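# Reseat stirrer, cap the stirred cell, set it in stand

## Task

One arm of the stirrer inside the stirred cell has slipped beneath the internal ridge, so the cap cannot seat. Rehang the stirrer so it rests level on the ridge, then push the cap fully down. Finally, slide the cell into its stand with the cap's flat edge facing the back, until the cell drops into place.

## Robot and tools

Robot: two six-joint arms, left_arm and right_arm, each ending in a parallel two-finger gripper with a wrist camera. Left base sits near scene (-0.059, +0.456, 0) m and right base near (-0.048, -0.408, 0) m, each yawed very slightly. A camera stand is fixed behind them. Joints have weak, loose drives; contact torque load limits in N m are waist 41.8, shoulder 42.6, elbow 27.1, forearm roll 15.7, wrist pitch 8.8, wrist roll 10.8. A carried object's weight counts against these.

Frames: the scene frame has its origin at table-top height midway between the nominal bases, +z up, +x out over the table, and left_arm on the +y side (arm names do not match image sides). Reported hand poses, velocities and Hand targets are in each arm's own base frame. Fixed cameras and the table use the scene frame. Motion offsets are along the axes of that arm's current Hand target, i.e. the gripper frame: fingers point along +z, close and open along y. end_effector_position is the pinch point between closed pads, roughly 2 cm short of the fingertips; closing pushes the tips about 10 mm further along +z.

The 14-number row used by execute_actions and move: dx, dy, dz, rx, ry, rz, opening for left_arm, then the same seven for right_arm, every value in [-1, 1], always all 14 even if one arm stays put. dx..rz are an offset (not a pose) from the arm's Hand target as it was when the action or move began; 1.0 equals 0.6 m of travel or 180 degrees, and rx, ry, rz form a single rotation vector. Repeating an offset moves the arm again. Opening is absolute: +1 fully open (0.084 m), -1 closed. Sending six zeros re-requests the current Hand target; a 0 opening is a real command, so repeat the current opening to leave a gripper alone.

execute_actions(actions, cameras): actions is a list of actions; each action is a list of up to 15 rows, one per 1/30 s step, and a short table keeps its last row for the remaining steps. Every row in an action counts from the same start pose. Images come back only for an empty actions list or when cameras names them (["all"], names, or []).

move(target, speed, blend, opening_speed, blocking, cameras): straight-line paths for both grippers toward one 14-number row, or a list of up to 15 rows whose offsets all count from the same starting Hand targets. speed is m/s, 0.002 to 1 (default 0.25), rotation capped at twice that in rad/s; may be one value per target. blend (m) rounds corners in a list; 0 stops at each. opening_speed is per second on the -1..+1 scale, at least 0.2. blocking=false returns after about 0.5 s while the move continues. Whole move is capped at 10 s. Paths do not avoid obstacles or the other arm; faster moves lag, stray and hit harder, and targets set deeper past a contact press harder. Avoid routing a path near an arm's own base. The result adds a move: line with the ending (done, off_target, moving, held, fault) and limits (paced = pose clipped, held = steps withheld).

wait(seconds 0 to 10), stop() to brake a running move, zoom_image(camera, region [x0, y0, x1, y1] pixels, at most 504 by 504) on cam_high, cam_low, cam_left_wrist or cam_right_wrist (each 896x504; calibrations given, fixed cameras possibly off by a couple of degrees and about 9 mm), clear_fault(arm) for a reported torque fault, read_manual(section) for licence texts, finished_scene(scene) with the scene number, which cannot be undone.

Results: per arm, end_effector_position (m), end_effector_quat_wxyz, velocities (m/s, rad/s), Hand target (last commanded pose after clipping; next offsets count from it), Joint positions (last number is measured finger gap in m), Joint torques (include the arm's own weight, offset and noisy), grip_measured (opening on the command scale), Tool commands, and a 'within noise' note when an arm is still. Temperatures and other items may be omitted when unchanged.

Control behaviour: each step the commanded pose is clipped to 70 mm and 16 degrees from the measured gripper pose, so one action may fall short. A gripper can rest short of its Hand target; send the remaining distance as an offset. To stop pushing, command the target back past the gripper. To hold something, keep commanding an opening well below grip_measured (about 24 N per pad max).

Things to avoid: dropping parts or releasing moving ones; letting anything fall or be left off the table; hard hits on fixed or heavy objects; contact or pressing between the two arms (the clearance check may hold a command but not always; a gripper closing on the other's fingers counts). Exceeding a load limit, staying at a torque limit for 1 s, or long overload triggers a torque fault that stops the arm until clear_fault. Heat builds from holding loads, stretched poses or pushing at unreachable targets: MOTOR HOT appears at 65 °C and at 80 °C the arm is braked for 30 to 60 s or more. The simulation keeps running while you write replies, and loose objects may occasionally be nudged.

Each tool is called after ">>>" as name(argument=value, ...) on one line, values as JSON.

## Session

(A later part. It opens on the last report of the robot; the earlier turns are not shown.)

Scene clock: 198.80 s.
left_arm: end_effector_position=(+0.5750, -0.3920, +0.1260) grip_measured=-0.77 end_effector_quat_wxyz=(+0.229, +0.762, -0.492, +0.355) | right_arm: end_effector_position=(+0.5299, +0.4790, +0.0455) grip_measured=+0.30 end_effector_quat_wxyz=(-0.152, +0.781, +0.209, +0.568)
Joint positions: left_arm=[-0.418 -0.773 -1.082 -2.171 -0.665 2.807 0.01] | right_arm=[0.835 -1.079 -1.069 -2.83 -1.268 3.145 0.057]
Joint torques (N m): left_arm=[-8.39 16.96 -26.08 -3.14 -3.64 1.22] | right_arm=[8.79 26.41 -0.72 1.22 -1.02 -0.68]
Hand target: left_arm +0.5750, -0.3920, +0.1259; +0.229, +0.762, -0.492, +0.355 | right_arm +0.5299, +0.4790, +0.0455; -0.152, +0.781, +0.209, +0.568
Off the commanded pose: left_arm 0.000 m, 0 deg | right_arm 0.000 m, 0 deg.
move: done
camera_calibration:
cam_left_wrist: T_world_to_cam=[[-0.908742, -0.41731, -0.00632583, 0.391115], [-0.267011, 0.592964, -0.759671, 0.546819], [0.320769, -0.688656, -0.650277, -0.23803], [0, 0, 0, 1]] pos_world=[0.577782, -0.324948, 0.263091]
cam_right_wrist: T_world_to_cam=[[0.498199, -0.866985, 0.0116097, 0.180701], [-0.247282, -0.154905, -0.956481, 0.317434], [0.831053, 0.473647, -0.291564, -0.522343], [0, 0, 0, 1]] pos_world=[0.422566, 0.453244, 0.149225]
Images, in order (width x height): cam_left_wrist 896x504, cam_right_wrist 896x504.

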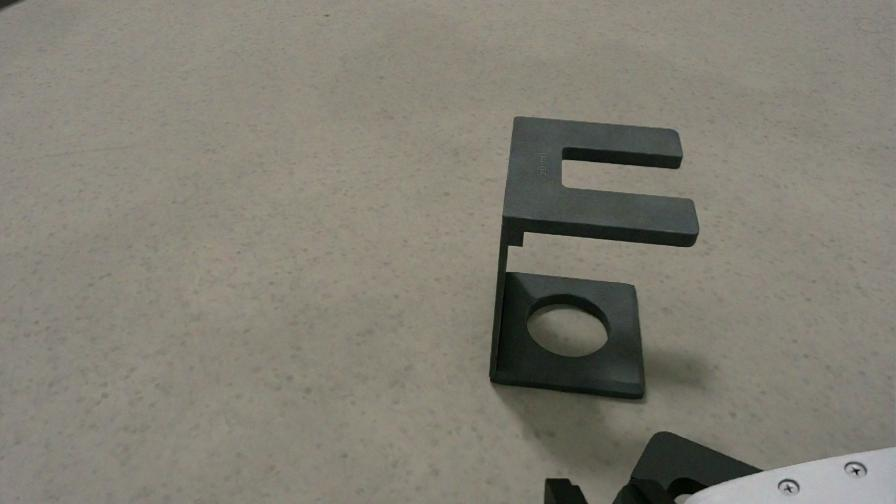

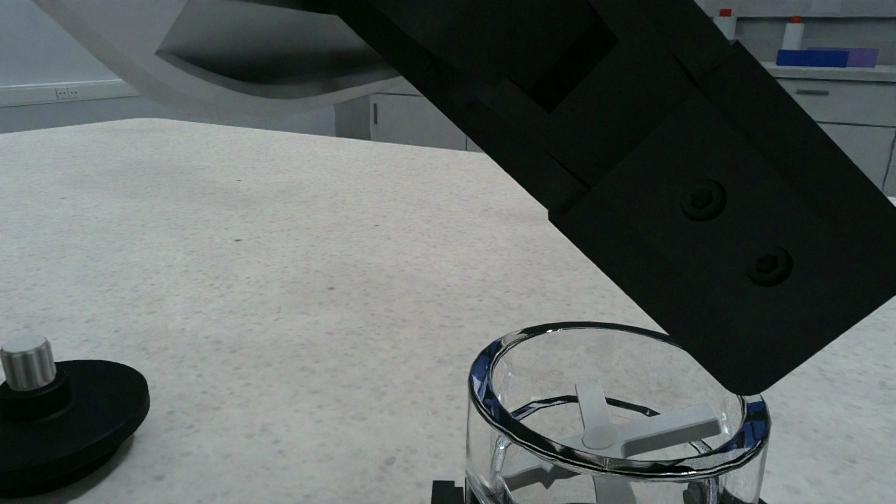

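>>> move(target=[-0.0241,0,-0.008,0,0,0,-0.75,0,0,0,0,0,0,0], speed=0.05, cameras=["cam_left_wrist","cam_right_wrist"])

>>> zoom_image(camera="cam_right_wrist", region=[450, 250, 850, 504])

Scene clock: 223.23 s.
left_arm: end_effector_position=(+0.5696, -0.3802, +0.1180) grip_measured=-0.77 end_effector_quat_wxyz=(+0.229, +0.762, -0.492, +0.355) | right_arm: end_effector_position=(+0.5299, +0.4790, +0.0455) grip_measured=+0.30 end_effector_quat_wxyz=(-0.152, +0.781, +0.209, +0.568)
Joint positions: left_arm=[-0.402 -0.775 -1.056 -2.181 -0.685 2.839 0.01] | right_arm=[0.835 -1.079 -1.069 -2.83 -1.268 3.145 0.057]
Joint torques (N m): left_arm=[10.28 16.67 -4.74 -2.91 -3.59 1.17] | right_arm=[9.12 27.18 -1.03 1.46 -1.18 -0.77]
Hand target: left_arm +0.5696, -0.3802, +0.1180; +0.229, +0.762, -0.492, +0.355 | right_arm +0.5299, +0.4790, +0.0455; -0.152, +0.781, +0.209, +0.568
Off the commanded pose: left_arm 0.000 m, 0 deg | right_arm 0.000 m, 0 deg.
move: done
camera_calibration:
cam_left_wrist: T_world_to_cam=[[-0.908754, -0.417285, -0.00635825, 0.391152], [-0.266972, 0.592981, -0.75967, 0.532296], [0.320769, -0.688656, -0.650277, -0.23354], [0, 0, 0, 1]] pos_world=[0.572482, -0.313248, 0.254991]
cam_right_wrist: T_world_to_cam=[[0.498199, -0.866985, 0.0116097, 0.180701], [-0.247282, -0.154905, -0.956481, 0.317434], [0.831053, 0.473647, -0.291564, -0.522343], [0, 0, 0, 1]] pos_world=[0.422566, 0.453244, 0.149225]
Images, in order (width x height): cam_left_wrist 896x504, cam_right_wrist 896x504.

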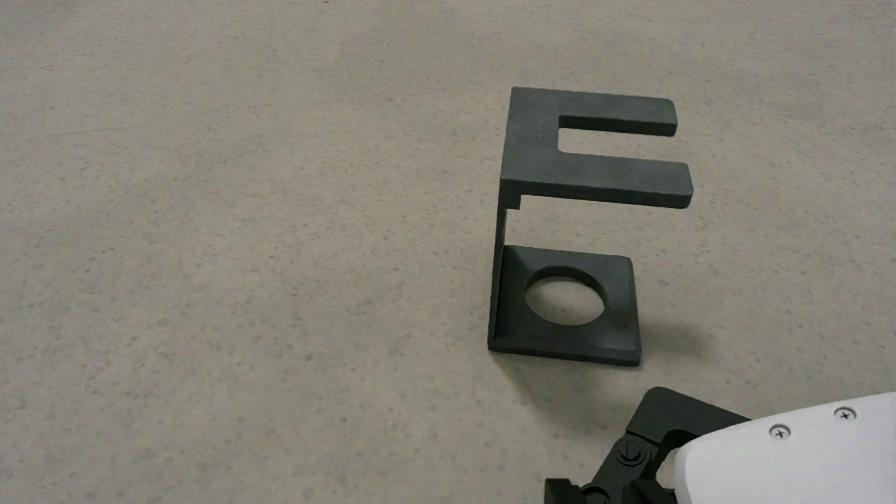

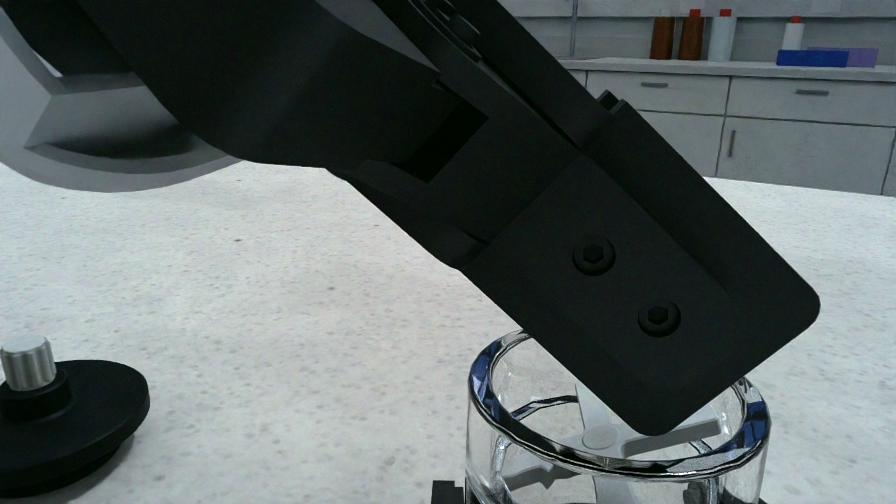

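Scaled by 1.260.

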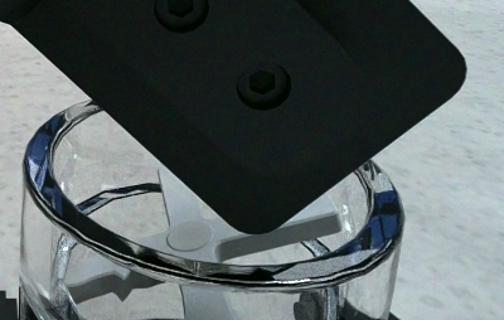

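>>> move(target=[-0.0105,0,0.0109,0,0,0,-0.75,0,0,0,0,0,0,0], speed=0.03, cameras=["cam_right_wrist"])

>>> zoom_image(camera="cam_right_wrist", region=[450, 250, 850, 504])

Scene clock: 229.77 s.
left_arm: end_effector_position=(+0.5701, -0.3811, +0.1091) grip_measured=-0.77 end_effector_quat_wxyz=(+0.229, +0.761, -0.492, +0.355) | right_arm: end_effector_position=(+0.5299, +0.4790, +0.0455) grip_measured=+0.30 end_effector_quat_wxyz=(-0.152, +0.781, +0.209, +0.568)
Joint positions: left_arm=[-0.403 -0.795 -1.063 -2.195 -0.693 2.857 0.01] | right_arm=[0.835 -1.079 -1.069 -2.83 -1.268 3.145 0.057]
Joint torques (N m): left_arm=[-8.43 9.88 -20.66 -2.41 -0.39 1.21] | right_arm=[8.34 26.44 -1.25 1.4 -1.26 -0.81]
Hand target: left_arm +0.5700, -0.3810, +0.1089; +0.229, +0.762, -0.492, +0.355 | right_arm +0.5299, +0.4790, +0.0455; -0.152, +0.781, +0.209, +0.568
Off the commanded pose: left_arm 0.000 m, 0 deg | right_arm 0.000 m, 0 deg.
move: done
camera_calibration:
cam_right_wrist: T_world_to_cam=[[0.498199, -0.866985, 0.0116097, 0.180701], [-0.247282, -0.154905, -0.956481, 0.317434], [0.831053, 0.473647, -0.291564, -0.522343], [0, 0, 0, 1]] pos_world=[0.422566, 0.453244, 0.149225]
Images, in order (width x height): cam_right_wrist 896x504.

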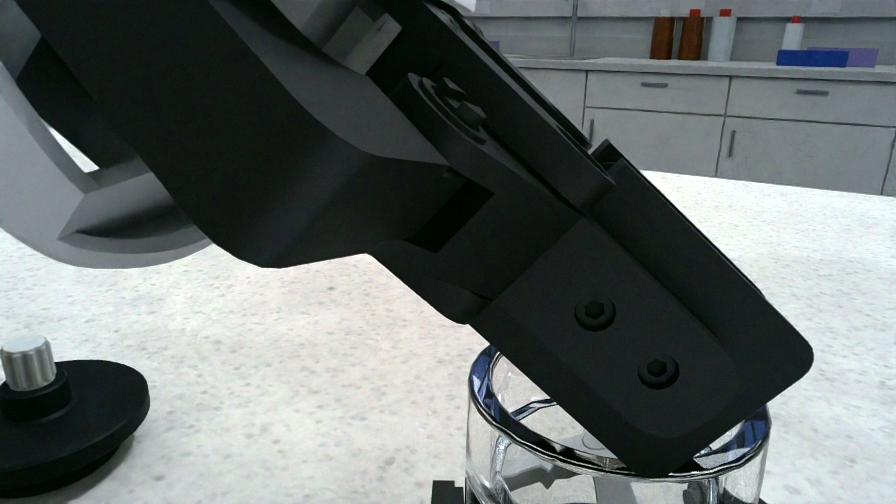

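Scaled by 1.260.

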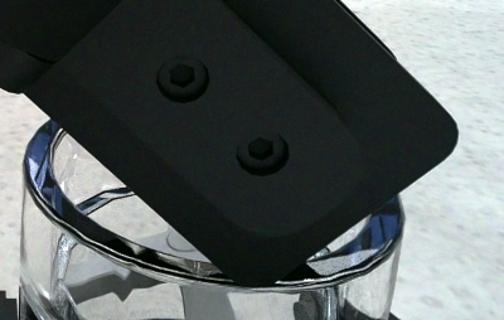

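>>> move(target=[-0.0102,0,0.0086,0,0,0,-0.75,0,0,0,0,0,0,0], speed=0.02, cameras=["cam_right_wrist"])

>>> zoom_image(camera="cam_right_wrist", region=[450, 300, 800, 504])

Scene clock: 239.70 s.
left_arm: end_effector_position=(+0.5705, -0.3813, +0.1023) grip_measured=-0.77 end_effector_quat_wxyz=(+0.229, +0.761, -0.492, +0.356) | right_arm: end_effector_position=(+0.5299, +0.4790, +0.0455) grip_measured=+0.30 end_effector_quat_wxyz=(-0.152, +0.781, +0.209, +0.568)
Joint positions: left_arm=[-0.403 -0.81 -1.068 -2.207 -0.7 2.872 0.01] | right_arm=[0.835 -1.079 -1.069 -2.83 -1.268 3.145 0.057]
Joint torques (N m): left_arm=[-8.77 -5.44 -9.39 -2.8 4.26 1.86] | right_arm=[8.85 27.32 -1.48 1.22 -1.36 -0.57]
Hand target: left_arm +0.5700, -0.3810, +0.1009; +0.229, +0.762, -0.492, +0.355 | right_arm +0.5299, +0.4790, +0.0455; -0.152, +0.781, +0.209, +0.568
Off the commanded pose: left_arm 0.002 m, 0 deg | right_arm 0.000 m, 0 deg.
move: done
camera_calibration:
cam_right_wrist: T_world_to_cam=[[0.498199, -0.866985, 0.0116097, 0.180701], [-0.247282, -0.154905, -0.956481, 0.317434], [0.831053, 0.473647, -0.291564, -0.522343], [0, 0, 0, 1]] pos_world=[0.422566, 0.453244, 0.149225]
Images, in order (width x height): cam_right_wrist 896x504.

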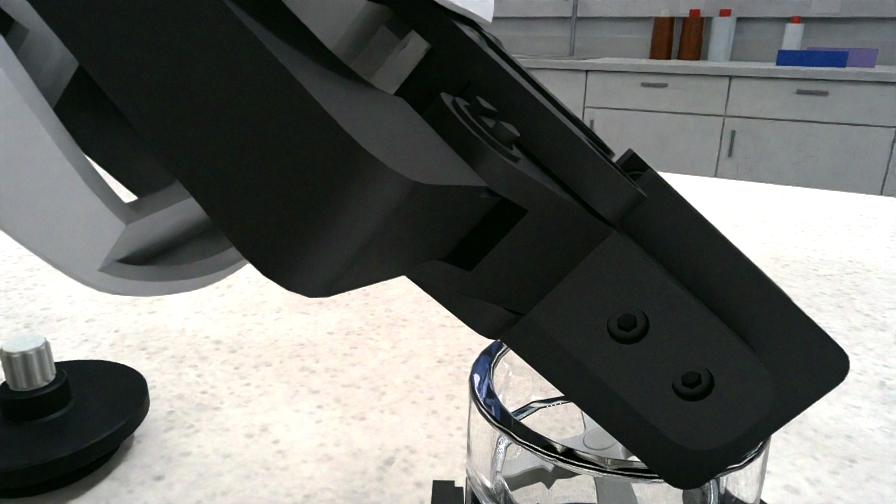

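Scaled by 1.440.

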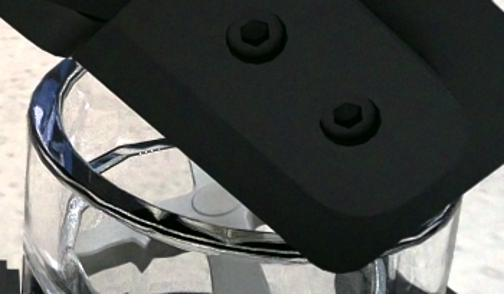

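>>> move(target=[[0.0153,0,-0.0129,0,0,0,-0.75,0,0,0,0,0,0,0],[0.0153,-0.0117,-0.0129,0,0,0,-0.75,0,0,0,0,0,0,0]], speed=0.04, cameras=["cam_right_wrist"])

>>> zoom_image(camera="cam_right_wrist", region=[450, 300, 800, 504])

Scene clock: 246.37 s.
left_arm: end_effector_position=(+0.5764, -0.3781, +0.1129) grip_measured=-0.77 end_effector_quat_wxyz=(+0.229, +0.762, -0.492, +0.355) | right_arm: end_effector_position=(+0.5299, +0.4790, +0.0455) grip_measured=+0.30 end_effector_quat_wxyz=(-0.152, +0.781, +0.209, +0.568)
Joint positions: left_arm=[-0.394 -0.793 -1.076 -2.17 -0.687 2.837 0.01] | right_arm=[0.835 -1.079 -1.069 -2.83 -1.268 3.145 0.057]
Joint torques (N m): left_arm=[12 17.5 -25.19 2.53 0.84 -1.17] | right_arm=[6.97 26.75 -2.04 1.73 -1.56 -0.64]
Hand target: left_arm +0.5764, -0.3781, +0.1129; +0.229, +0.762, -0.492, +0.355 | right_arm +0.5299, +0.4790, +0.0455; -0.152, +0.781, +0.209, +0.568
Off the commanded pose: left_arm 0.000 m, 0 deg | right_arm 0.000 m, 0 deg.
move: done
camera_calibration:
cam_right_wrist: T_world_to_cam=[[0.498199, -0.866985, 0.0116097, 0.180701], [-0.247282, -0.154905, -0.956481, 0.317434], [0.831053, 0.473647, -0.291564, -0.522343], [0, 0, 0, 1]] pos_world=[0.422566, 0.453244, 0.149225]
Images, in order (width x height): cam_right_wrist 896x504.

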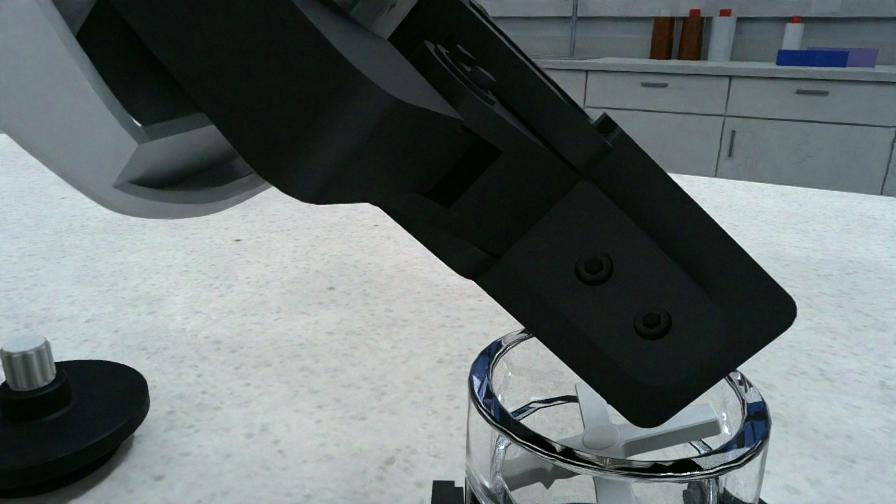

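Scaled by 1.440.

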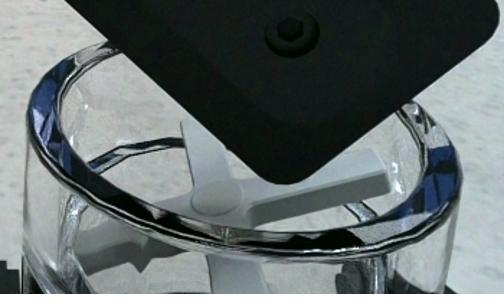

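>>> move(target=[-0.0137,0,0.0148,0,0,0,-0.75,0,0,0,0,0,0,0], speed=0.02, cameras=["cam_right_wrist"])

>>> zoom_image(camera="cam_right_wrist", region=[450, 300, 800, 504])

Scene clock: 252.53 s.
left_arm: end_effector_position=(+0.5771, -0.3795, +0.1010) grip_measured=-0.77 end_effector_quat_wxyz=(+0.229, +0.762, -0.492, +0.355) | right_arm: end_effector_position=(+0.5299, +0.4790, +0.0455) grip_measured=+0.30 end_effector_quat_wxyz=(-0.152, +0.781, +0.209, +0.568)
Joint positions: left_arm=[-0.396 -0.821 -1.086 -2.189 -0.696 2.859 0.01] | right_arm=[0.835 -1.079 -1.069 -2.83 -1.268 3.145 0.057]
Joint torques (N m): left_arm=[-8.4 16.28 -24.13 -2.69 -3.65 1.17] | right_arm=[4.96 27.41 -3.16 1.03 -1.68 -0.6]
Hand target: left_arm +0.5770, -0.3795, +0.1009; +0.229, +0.762, -0.492, +0.355 | right_arm +0.5299, +0.4790, +0.0455; -0.152, +0.781, +0.209, +0.568
Off the commanded pose: left_arm 0.000 m, 0 deg | right_arm 0.000 m, 0 deg.
move: done
camera_calibration:
cam_right_wrist: T_world_to_cam=[[0.498199, -0.866985, 0.0116097, 0.180701], [-0.247282, -0.154905, -0.956481, 0.317434], [0.831053, 0.473647, -0.291564, -0.522343], [0, 0, 0, 1]] pos_world=[0.422566, 0.453244, 0.149225]
Images, in order (width x height): cam_right_wrist 896x504.

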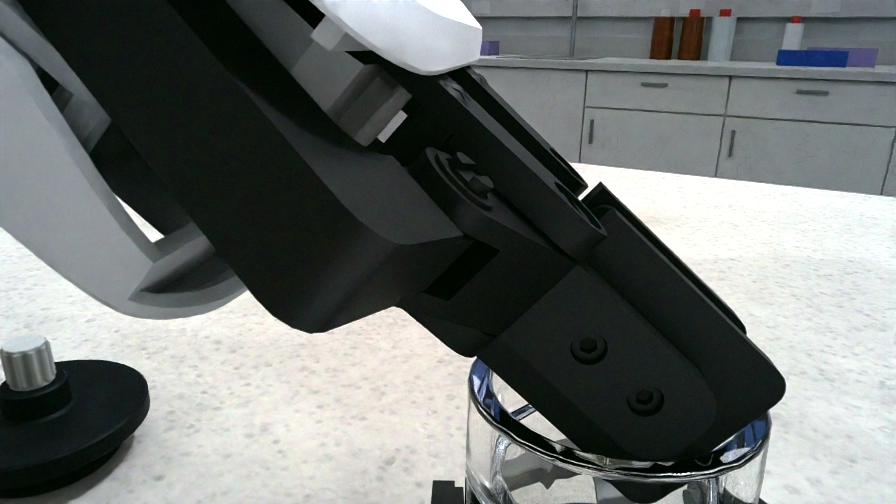

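Scaled by 1.440.

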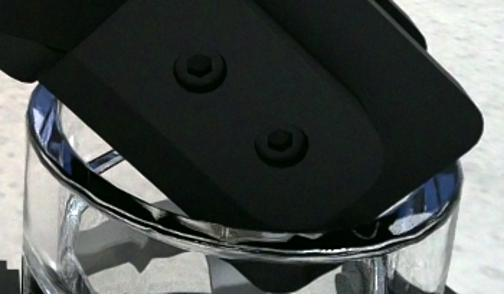

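>>> move(target=[-0.0032,0,0.0092,0,0,0,-0.75,0,0,0,0,0,0,0], speed=0.02, cameras=["cam_right_wrist"])

>>> zoom_image(camera="cam_right_wrist", region=[450, 300, 800, 504])

Scene clock: 258.30 s.
left_arm: end_effector_position=(+0.5783, -0.3823, +0.0961) grip_measured=-0.77 end_effector_quat_wxyz=(+0.229, +0.761, -0.492, +0.355) | right_arm: end_effector_position=(+0.5299, +0.4790, +0.0455) grip_measured=+0.30 end_effector_quat_wxyz=(-0.152, +0.781, +0.209, +0.568)
Joint positions: left_arm=[-0.4 -0.834 -1.096 -2.197 -0.697 2.865 0.01] | right_arm=[0.835 -1.079 -1.069 -2.83 -1.268 3.145 0.057]
Joint torques (N m): left_arm=[-8.91 10.31 -22.12 -2.59 -1.43 1.2] | right_arm=[1.68 28.57 -4.14 1.45 -1.87 -0.57]
Hand target: left_arm +0.5783, -0.3822, +0.0959; +0.229, +0.762, -0.492, +0.355 | right_arm +0.5299, +0.4790, +0.0455; -0.152, +0.781, +0.209, +0.568
Off the commanded pose: left_arm 0.000 m, 0 deg | right_arm 0.000 m, 0 deg.
move: done
camera_calibration:
cam_right_wrist: T_world_to_cam=[[0.498199, -0.866985, 0.0116097, 0.180701], [-0.247282, -0.154905, -0.956481, 0.317434], [0.831053, 0.473647, -0.291564, -0.522343], [0, 0, 0, 1]] pos_world=[0.422566, 0.453244, 0.149225]
Images, in order (width x height): cam_right_wrist 896x504.

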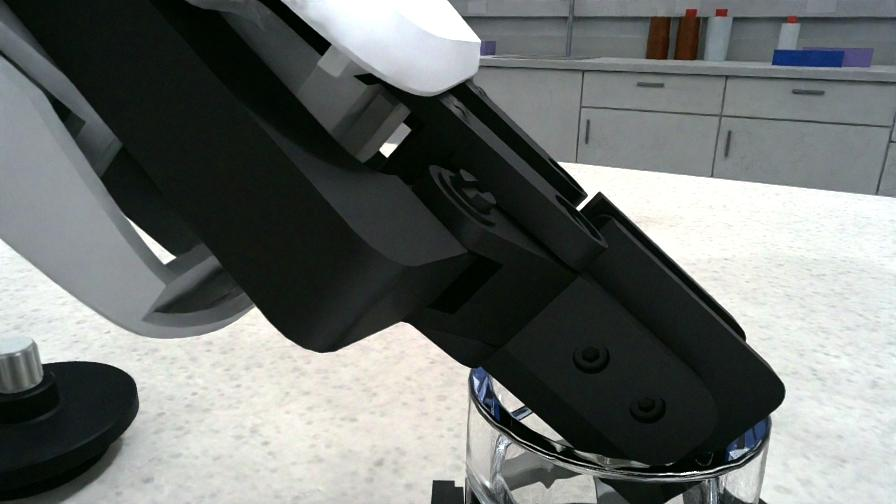

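Scaled by 1.440.

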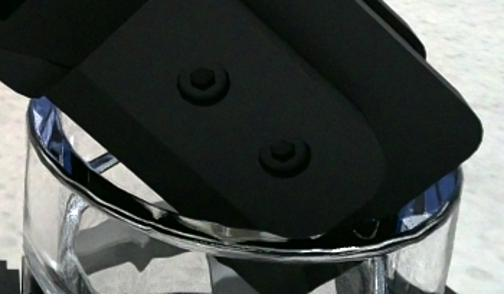

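>>> move(target=[[-0.0032,0,-0.0038,0,0,0,-0.75,0,0,0,0,0,0,0],[-0.0032,0,-0.0038,0,0,0,-1,0,0,0,0,0,0,0]], speed=0.02, cameras=["cam_right_wrist"])

>>> zoom_image(camera="cam_right_wrist", region=[450, 300, 800, 504])

Scene clock: 264.20 s.
left_arm: end_effector_position=(+0.5770, -0.3795, +0.0959) grip_measured=-1.00 end_effector_quat_wxyz=(+0.229, +0.762, -0.492, +0.355) | right_arm: end_effector_position=(+0.5299, +0.4790, +0.0455) grip_measured=+0.30 end_effector_quat_wxyz=(-0.152, +0.781, +0.209, +0.568)
Joint positions: left_arm=[-0.396 -0.831 -1.089 -2.197 -0.7 2.868 0] | right_arm=[0.835 -1.079 -1.069 -2.83 -1.268 3.145 0.057]
Joint torques (N m): left_arm=[9.6 58.66 -3.06 2.16 -1.35 1.16] | right_arm=[-0.62 27.67 -5.01 0.75 -2.03 -0.53]
Hand target: left_arm +0.5771, -0.3795, +0.0959; +0.229, +0.762, -0.492, +0.355 | right_arm +0.5299, +0.4790, +0.0455; -0.152, +0.781, +0.209, +0.568
Off the commanded pose: left_arm 0.000 m, 0 deg | right_arm 0.000 m, 0 deg.
move: done
camera_calibration:
cam_right_wrist: T_world_to_cam=[[0.498199, -0.866985, 0.0116097, 0.180701], [-0.247282, -0.154905, -0.956481, 0.317434], [0.831053, 0.473647, -0.291564, -0.522343], [0, 0, 0, 1]] pos_world=[0.422566, 0.453244, 0.149225]
Images, in order (width x height): cam_right_wrist 896x504.

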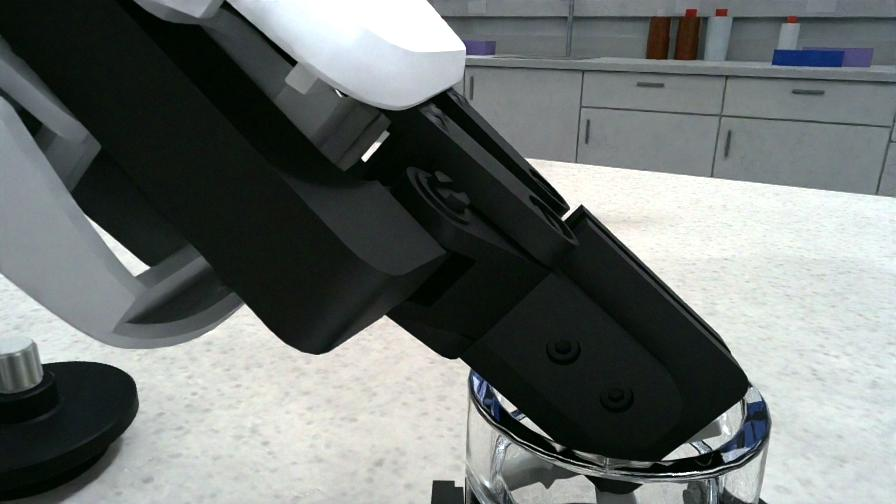

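Scaled by 1.440.

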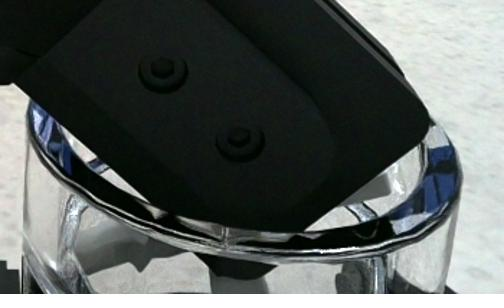

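>>> move(target=[[0,0,0,0,0,0,-0.75,0,0,0,0,0,0,0],[0.0191,0,-0.0161,0,0,0,-0.75,0,0,0,0,0,0,0],[0.0191,-0.01,-0.0161,0,0,0,-0.75,0,0,0,0,0,0,0],[0,-0.01,0,0,0,0,-0.75,0,0,0,0,0,0,0]], speed=0.03, cameras=["cam_right_wrist"])

>>> zoom_image(camera="cam_right_wrist", region=[450, 300, 800, 504])

Scene clock: 272.10 s.
left_arm: end_effector_position=(+0.5826, -0.3771, +0.0961) grip_measured=-0.77 end_effector_quat_wxyz=(+0.229, +0.761, -0.492, +0.355) | right_arm: end_effector_position=(+0.5299, +0.4790, +0.0455) grip_measured=+0.30 end_effector_quat_wxyz=(-0.152, +0.781, +0.209, +0.568)
Joint positions: left_arm=[-0.388 -0.837 -1.102 -2.181 -0.698 2.858 0.01] | right_arm=[0.835 -1.079 -1.069 -2.83 -1.268 3.145 0.057]
Joint torques (N m): left_arm=[6.83 13.16 -22 -2.26 -1 1.27] | right_arm=[-5.32 27.68 -6.08 1.05 -2.3 -0.4]
Hand target: left_arm +0.5825, -0.3770, +0.0959; +0.229, +0.762, -0.492, +0.355 | right_arm +0.5299, +0.4790, +0.0455; -0.152, +0.781, +0.209, +0.568
Off the commanded pose: left_arm 0.000 m, 0 deg | right_arm 0.000 m, 0 deg.
move: done
camera_calibration:
cam_right_wrist: T_world_to_cam=[[0.498199, -0.866985, 0.0116097, 0.180701], [-0.247282, -0.154905, -0.956481, 0.317434], [0.831053, 0.473647, -0.291564, -0.522343], [0, 0, 0, 1]] pos_world=[0.422566, 0.453244, 0.149225]
Images, in order (width x height): cam_right_wrist 896x504.

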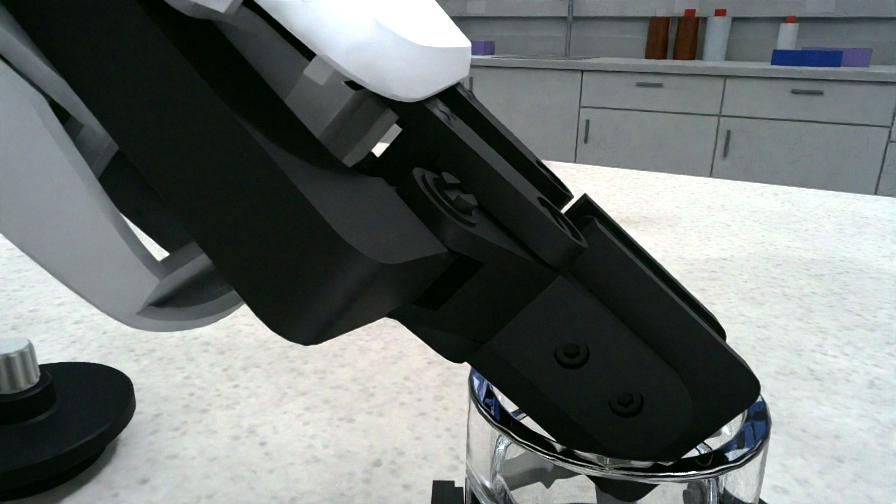

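Scaled by 1.440.

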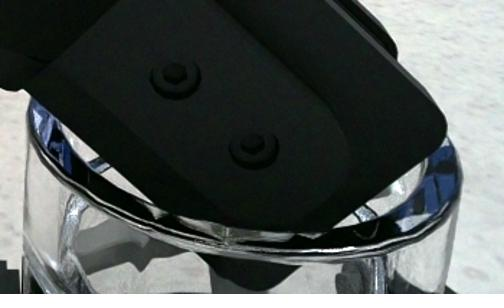

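>>> move(target=[0,0,0,0,0,0,-1,0,0,0,0,0,0,0], cameras=["cam_right_wrist"])

>>> zoom_image(camera="cam_right_wrist", region=[450, 300, 800, 504])

Scene clock: 276.43 s.
left_arm: end_effector_position=(+0.5826, -0.3771, +0.0959) grip_measured=-1.00 end_effector_quat_wxyz=(+0.229, +0.762, -0.492, +0.355) | right_arm: end_effector_position=(+0.5299, +0.4790, +0.0455) grip_measured=+0.30 end_effector_quat_wxyz=(-0.152, +0.781, +0.209, +0.568)
Joint positions: left_arm=[-0.388 -0.837 -1.102 -2.181 -0.698 2.858 0] | right_arm=[0.835 -1.079 -1.069 -2.83 -1.268 3.145 0.057]
Joint torques (N m): left_arm=[-8.32 14.13 -9.93 -0.73 1.63 0.88] | right_arm=[-7.35 28.85 -6.75 0.81 -2.36 -0.3]
Hand target: left_arm +0.5825, -0.3770, +0.0959; +0.229, +0.762, -0.492, +0.355 | right_arm +0.5299, +0.4790, +0.0455; -0.152, +0.781, +0.209, +0.568
Off the commanded pose: left_arm 0.000 m, 0 deg | right_arm 0.000 m, 0 deg.
move: done
camera_calibration:
cam_right_wrist: T_world_to_cam=[[0.498199, -0.866985, 0.0116097, 0.180701], [-0.247282, -0.154905, -0.956481, 0.317434], [0.831053, 0.473647, -0.291564, -0.522343], [0, 0, 0, 1]] pos_world=[0.422566, 0.453244, 0.149225]
Images, in order (width x height): cam_right_wrist 896x504.

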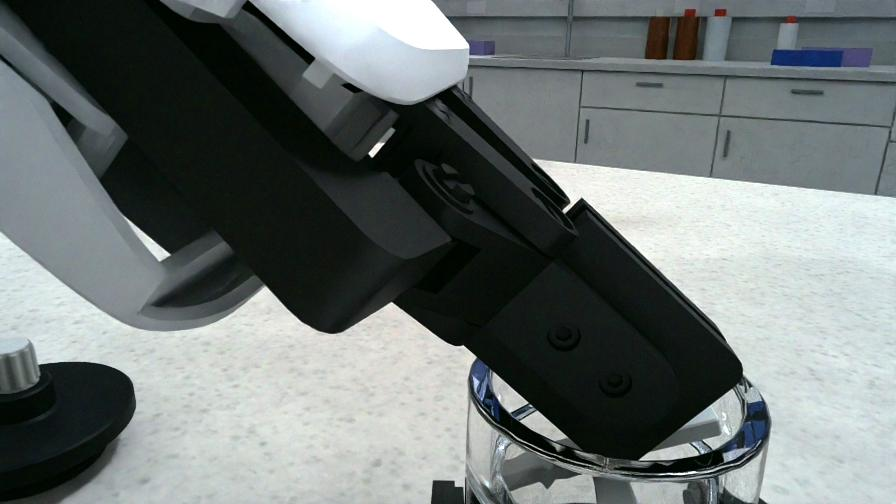

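Scaled by 1.440.

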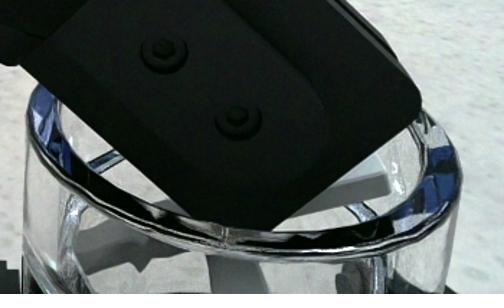

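>>> move(target=[[0.0191,0,-0.0161,0,0,0,-1,0,0,0,0,0,0,0],[0.0293,0.0108,-0.0039,0,0,0,-0.75,0,0,0,0,0,0,0],[0.0103,0.0108,0.0121,0,0,0,-0.75,0,0,0,0,0,0,0]], speed=0.03, cameras=["cam_right_wrist"])

>>> zoom_image(camera="cam_right_wrist", region=[450, 300, 800, 504])

Scene clock: 301.47 s.
left_arm: end_effector_position=(+0.5806, -0.3885, +0.0962) grip_measured=-0.77 end_effector_quat_wxyz=(+0.229, +0.761, -0.492, +0.355) | right_arm: end_effector_position=(+0.5299, +0.4790, +0.0455) grip_measured=+0.30 end_effector_quat_wxyz=(-0.152, +0.781, +0.209, +0.568)
Joint positions: left_arm=[-0.408 -0.841 -1.11 -2.2 -0.691 2.857 0.01] | right_arm=[0.835 -1.079 -1.069 -2.83 -1.268 3.145 0.057]
Joint torques (N m): left_arm=[-11.35 11.36 -21.28 -2.87 -1.02 1.33] | right_arm=[-8.71 29.37 -8.41 0.47 -2.57 -0.41]
Hand target: left_arm +0.5805, -0.3884, +0.0960; +0.229, +0.762, -0.492, +0.355 | right_arm +0.5299, +0.4790, +0.0455; -0.152, +0.781, +0.209, +0.568
Off the commanded pose: left_arm 0.000 m, 0 deg | right_arm 0.000 m, 0 deg.
move: done
camera_calibration:
cam_right_wrist: T_world_to_cam=[[0.498199, -0.866985, 0.0116097, 0.180701], [-0.247282, -0.154905, -0.956481, 0.317434], [0.831053, 0.473647, -0.291564, -0.522343], [0, 0, 0, 1]] pos_world=[0.422566, 0.453244, 0.149225]
Images, in order (width x height): cam_right_wrist 896x504.

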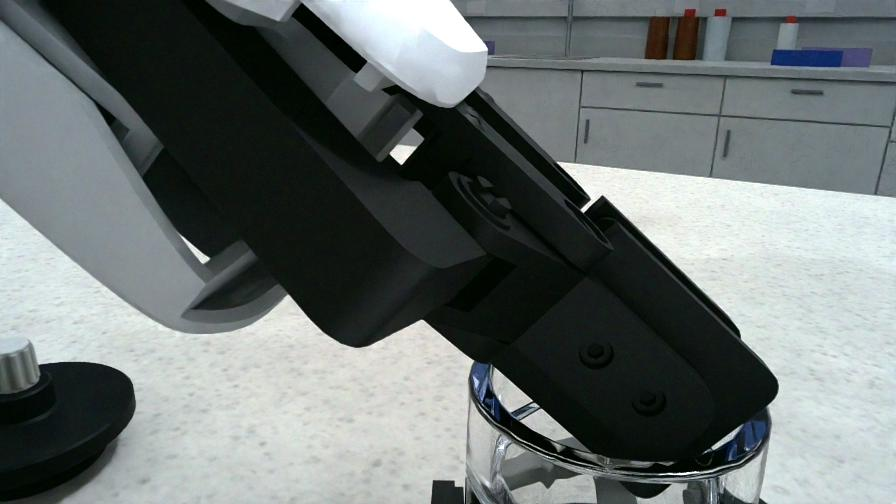

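Scaled by 1.440.

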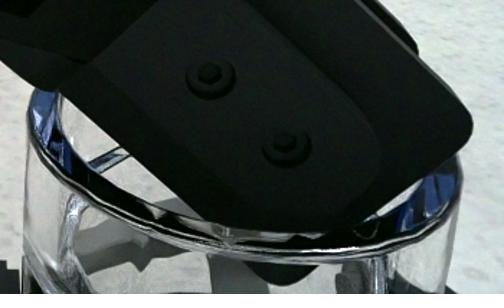

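>>> move(target=[0.045,0,-0.038,0,0.0833,0,-0.75,0,0,0,0,0,0,0], speed=0.06, cameras=["cam_right_wrist","cam_left_wrist"])

Scene clock: 317.80 s.
left_arm: end_effector_position=(+0.5805, -0.3883, +0.1313) grip_measured=-0.77 end_effector_quat_wxyz=(+0.291, +0.709, -0.457, +0.451) | right_arm: end_effector_position=(+0.5299, +0.4790, +0.0455) grip_measured=+0.30 end_effector_quat_wxyz=(-0.152, +0.781, +0.209, +0.568)
Joint positions: left_arm=[-0.364 -0.846 -1.046 -2.278 -0.998 2.974 0.01] | right_arm=[0.835 -1.079 -1.069 -2.83 -1.268 3.145 0.057]
Joint torques (N m): left_arm=[10.64 16.79 -3.73 -2.91 -3.94 1.26] | right_arm=[-9.08 29.13 -9.08 0.95 -2.36 -0.14]
Hand target: left_arm +0.5805, -0.3883, +0.1313; +0.291, +0.709, -0.457, +0.451 | right_arm +0.5299, +0.4790, +0.0455; -0.152, +0.781, +0.209, +0.568
Off the commanded pose: left_arm 0.000 m, 0 deg | right_arm 0.000 m, 0 deg.
move: done
camera_calibration:
cam_left_wrist: T_world_to_cam=[[-0.908178, -0.41856, -0.00450737, 0.39663], [-0.176969, 0.393695, -0.902046, 0.439203], [0.379335, -0.81842, -0.431617, -0.34701], [0, 0, 0, 1]] pos_world=[0.569569, -0.290898, 0.248193]
cam_right_wrist: T_world_to_cam=[[0.498177, -0.866999, 0.0115273, 0.180729], [-0.247326, -0.15483, -0.956482, 0.317418], [0.831053, 0.473646, -0.291564, -0.522343], [0, 0, 0, 1]] pos_world=[0.422566, 0.453244, 0.149225]
Images, in order (width x height): cam_left_wrist 896x504, cam_right_wrist 896x504.

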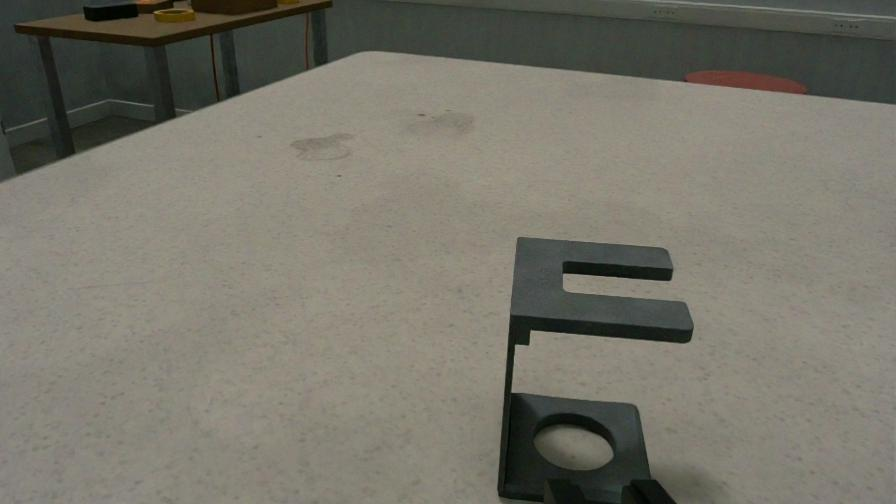

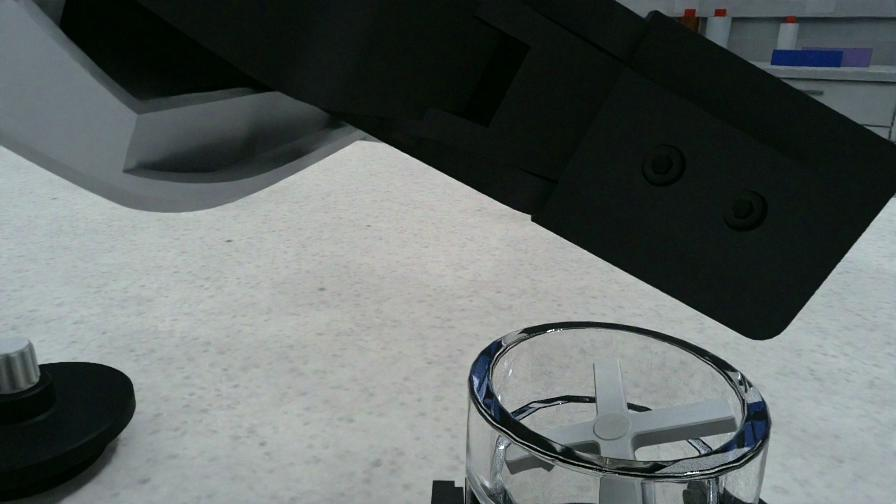

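>>> move(target=[0.0478,0.0117,-0.1842,0.0179,-0.3607,-0.0282,-0.75,0,0,0,0,0,0,0], speed=0.15, cameras=["cam_left_wrist"])

>>> zoom_image(camera="cam_left_wrist", region=[400, 90, 700, 330])

Scene clock: 331.83 s.
left_arm: end_effector_position=(+0.5379, -0.3110, +0.2040) grip_measured=-0.77 end_effector_quat_wxyz=(+0.000, +0.866, -0.500, +0.000) | right_arm: end_effector_position=(+0.5299, +0.4790, +0.0455) grip_measured=+0.30 end_effector_quat_wxyz=(-0.152, +0.781, +0.209, +0.568)
Joint positions: left_arm=[-0.524 -0.637 -1.338 0 -0.701 0.523 0.01] | right_arm=[0.835 -1.079 -1.069 -2.83 -1.268 3.145 0.057]
Joint torques (N m): left_arm=[-10.77 17.4 -32.12 3.71 -1.85 -1.27] | right_arm=[-8.5 29.95 -10.95 0.44 -1.13 -0.13]
Hand target: left_arm +0.5379, -0.3110, +0.2041; +0.000, +0.866, -0.500, +0.000 | right_arm +0.5299, +0.4790, +0.0455; -0.152, +0.781, +0.209, +0.568
Off the commanded pose: left_arm 0.000 m, 0 deg | right_arm 0.000 m, 0 deg.
move: done
camera_calibration:
cam_left_wrist: T_world_to_cam=[[-0.86636, -0.499346, -0.00858944, 0.343794], [-0.499413, 0.866311, 0.00961261, 0.601286], [0.00264111, 0.0126177, -0.999917, 0.340929], [0, 0, 0, 1]] pos_world=[0.597239, -0.35353, 0.338074]
Images, in order (width x height): cam_left_wrist 896x504.

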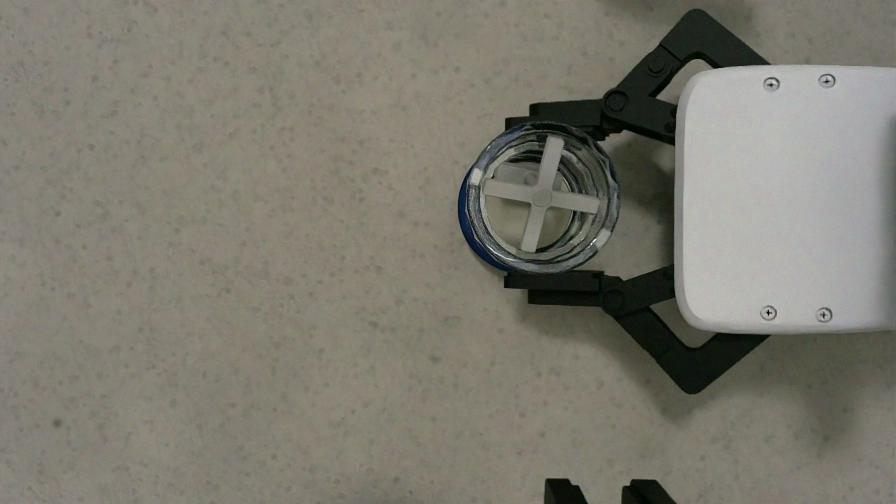

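Scaled by 1.680.

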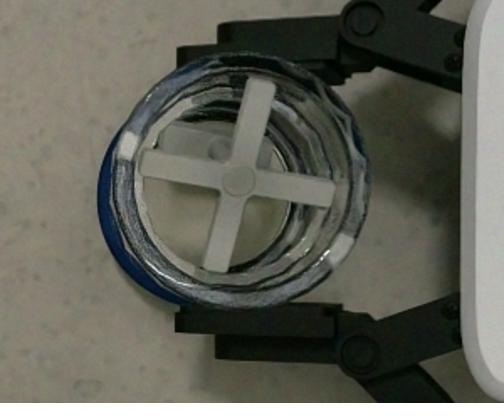

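>>> move(target=[[0.1504,0.0025,0.0,-0.0369,0.3596,0.0578,-0.75,0,0,0,0,0,0,0],[0.1504,0.0025,0.1483,-0.0369,0.3596,0.0578,-0.75,0,0,0,0,0,0,0]], speed=0.15, cameras=["cam_right_wrist"])

Scene clock: 354.20 s.
left_arm: end_effector_position=(+0.5818, -0.3897, +0.1151) grip_measured=-0.77 end_effector_quat_wxyz=(+0.314, +0.684, -0.494, +0.435) | right_arm: end_effector_position=(+0.5299, +0.4790, +0.0455) grip_measured=+0.30 end_effector_quat_wxyz=(-0.152, +0.781, +0.209, +0.568)
Joint positions: left_arm=[-0.337 -0.908 -1.117 -2.134 -1.013 2.946 0.01] | right_arm=[0.835 -1.079 -1.069 -2.83 -1.268 3.145 0.057]
Joint torques (N m): left_arm=[-8.29 16.82 -24.14 -2.78 -4.04 1.24] | right_arm=[-8.49 29.96 -12.42 0.82 0.1 -0.02]
Hand target: left_arm +0.5817, -0.3899, +0.1150; +0.315, +0.684, -0.494, +0.435 | right_arm +0.5299, +0.4790, +0.0455; -0.152, +0.781, +0.209, +0.568
Off the commanded pose: left_arm 0.000 m, 0 deg | right_arm 0.000 m, 0 deg.
move: done
camera_calibration:
cam_right_wrist: T_world_to_cam=[[0.498177, -0.866999, 0.0115273, 0.180729], [-0.247326, -0.15483, -0.956482, 0.317418], [0.831053, 0.473646, -0.291564, -0.522343], [0, 0, 0, 1]] pos_world=[0.422566, 0.453244, 0.149225]
Images, in order (width x height): cam_right_wrist 896x504.

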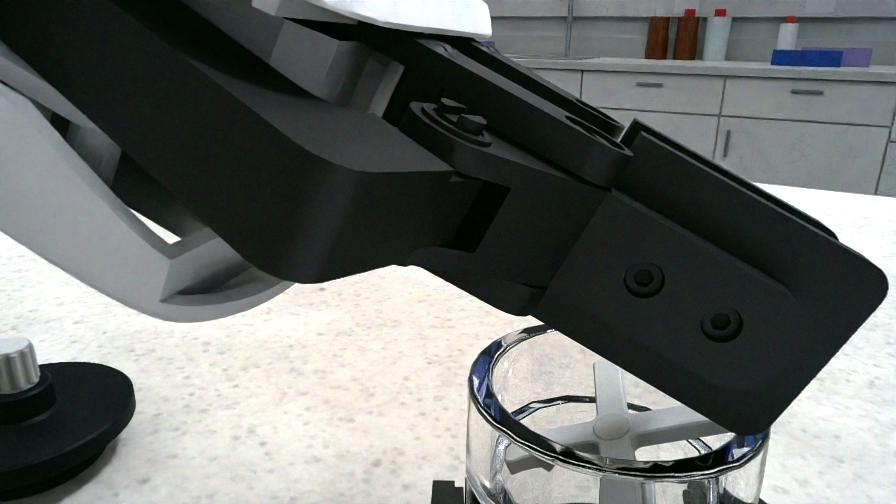

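>>> move(target=[[-0.006,0,-0.0128,0,0,0,-0.75,0,0,0,0,0,0,0],[-0.0286,0,-0.0023,0,0,0,-0.75,0,0,0,0,0,0,0]], speed=0.04, cameras=["cam_right_wrist"])

>>> zoom_image(camera="cam_right_wrist", region=[450, 300, 800, 504])

Scene clock: 365.53 s.
left_arm: end_effector_position=(+0.5793, -0.3819, +0.1008) grip_measured=-0.77 end_effector_quat_wxyz=(+0.315, +0.684, -0.494, +0.436) | right_arm: end_effector_position=(+0.5299, +0.4790, +0.0455) grip_measured=+0.30 end_effector_quat_wxyz=(-0.152, +0.781, +0.209, +0.568)
Joint positions: left_arm=[-0.325 -0.933 -1.114 -2.136 -1.032 2.973 0.01] | right_arm=[0.835 -1.079 -1.069 -2.83 -1.268 3.145 0.057]
Joint torques (N m): left_arm=[4.47 6.56 -14.75 -2.61 3.14 1.71] | right_arm=[-8.07 28.78 -13.49 0.68 0.75 -0.01]
Hand target: left_arm +0.5790, -0.3818, +0.1001; +0.315, +0.684, -0.494, +0.435 | right_arm +0.5299, +0.4790, +0.0455; -0.152, +0.781, +0.209, +0.568
Off the commanded pose: left_arm 0.001 m, 0 deg | right_arm 0.000 m, 0 deg.
move: done
camera_calibration:
cam_right_wrist: T_world_to_cam=[[0.498177, -0.866999, 0.0115273, 0.180729], [-0.247326, -0.15483, -0.956482, 0.317418], [0.831053, 0.473646, -0.291564, -0.522343], [0, 0, 0, 1]] pos_world=[0.422566, 0.453244, 0.149225]
Images, in order (width x height): cam_right_wrist 896x504.

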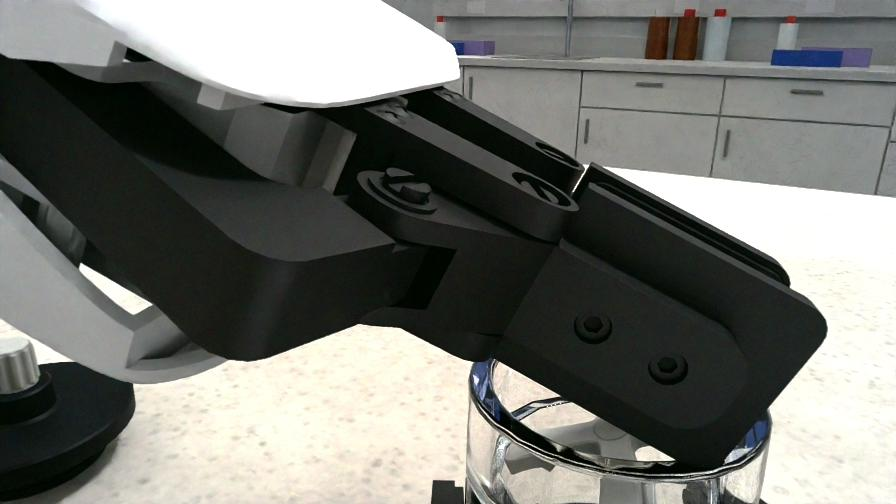

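Scaled by 1.440.

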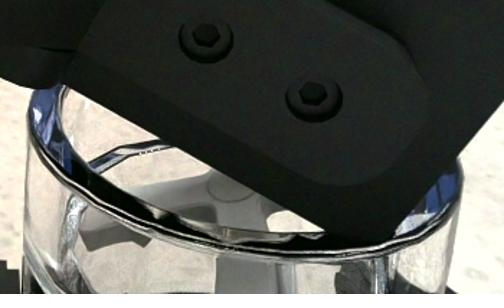

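>>> move(target=[[0.0302,0,-0.0141,0,0,0,-0.75,0,0,0,0,0,0,0],[0.0325,0,-0.0091,0,-0.0722,0,-0.75,0,0,0,0,0,0,0],[0.0103,0,0.0013,0,-0.0722,0,-0.75,0,0,0,0,0,0,0]], speed=0.04, cameras=["cam_right_wrist"])

>>> zoom_image(camera="cam_right_wrist", region=[450, 300, 800, 504])

Scene clock: 379.50 s.
left_arm: end_effector_position=(+0.5801, -0.3850, +0.1054) grip_measured=-0.77 end_effector_quat_wxyz=(+0.257, +0.729, -0.526, +0.355) | right_arm: end_effector_position=(+0.5299, +0.4790, +0.0455) grip_measured=+0.30 end_effector_quat_wxyz=(-0.152, +0.781, +0.209, +0.568)
Joint positions: left_arm=[-0.371 -0.849 -1.137 -2.037 -0.747 2.813 0.01] | right_arm=[0.835 -1.079 -1.069 -2.83 -1.268 3.145 0.057]
Joint torques (N m): left_arm=[-10.95 19.17 -25.35 -2.9 -3.66 1.26] | right_arm=[-8.43 29.49 -15.23 0.47 -0.87 0.07]
Hand target: left_arm +0.5800, -0.3850, +0.1054; +0.257, +0.729, -0.526, +0.355 | right_arm +0.5299, +0.4790, +0.0455; -0.152, +0.781, +0.209, +0.568
Off the commanded pose: left_arm 0.000 m, 0 deg | right_arm 0.000 m, 0 deg.
move: done
camera_calibration:
cam_right_wrist: T_world_to_cam=[[0.498199, -0.866985, 0.0116097, 0.180701], [-0.247282, -0.154905, -0.956481, 0.317434], [0.831053, 0.473647, -0.291564, -0.522343], [0, 0, 0, 1]] pos_world=[0.422566, 0.453244, 0.149225]
Images, in order (width x height): cam_right_wrist 896x504.

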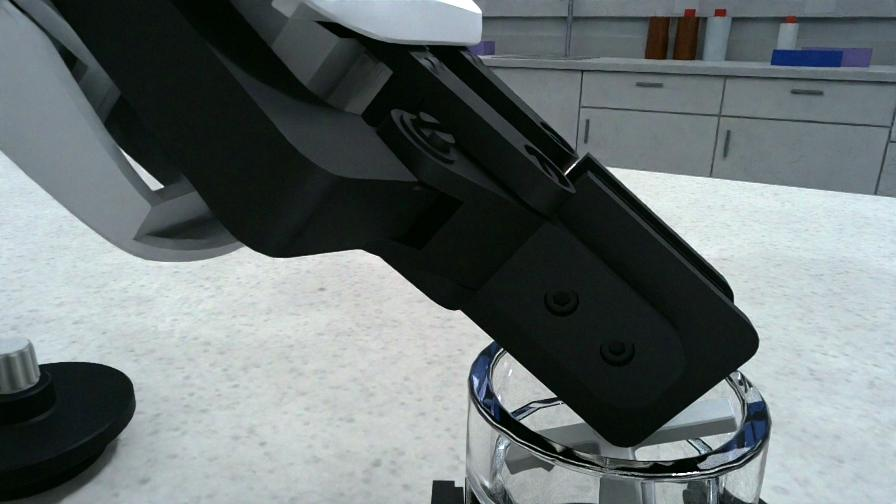

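Scaled by 1.440.

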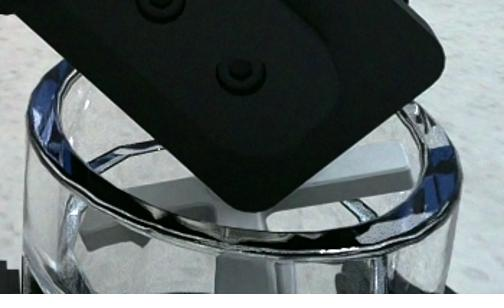

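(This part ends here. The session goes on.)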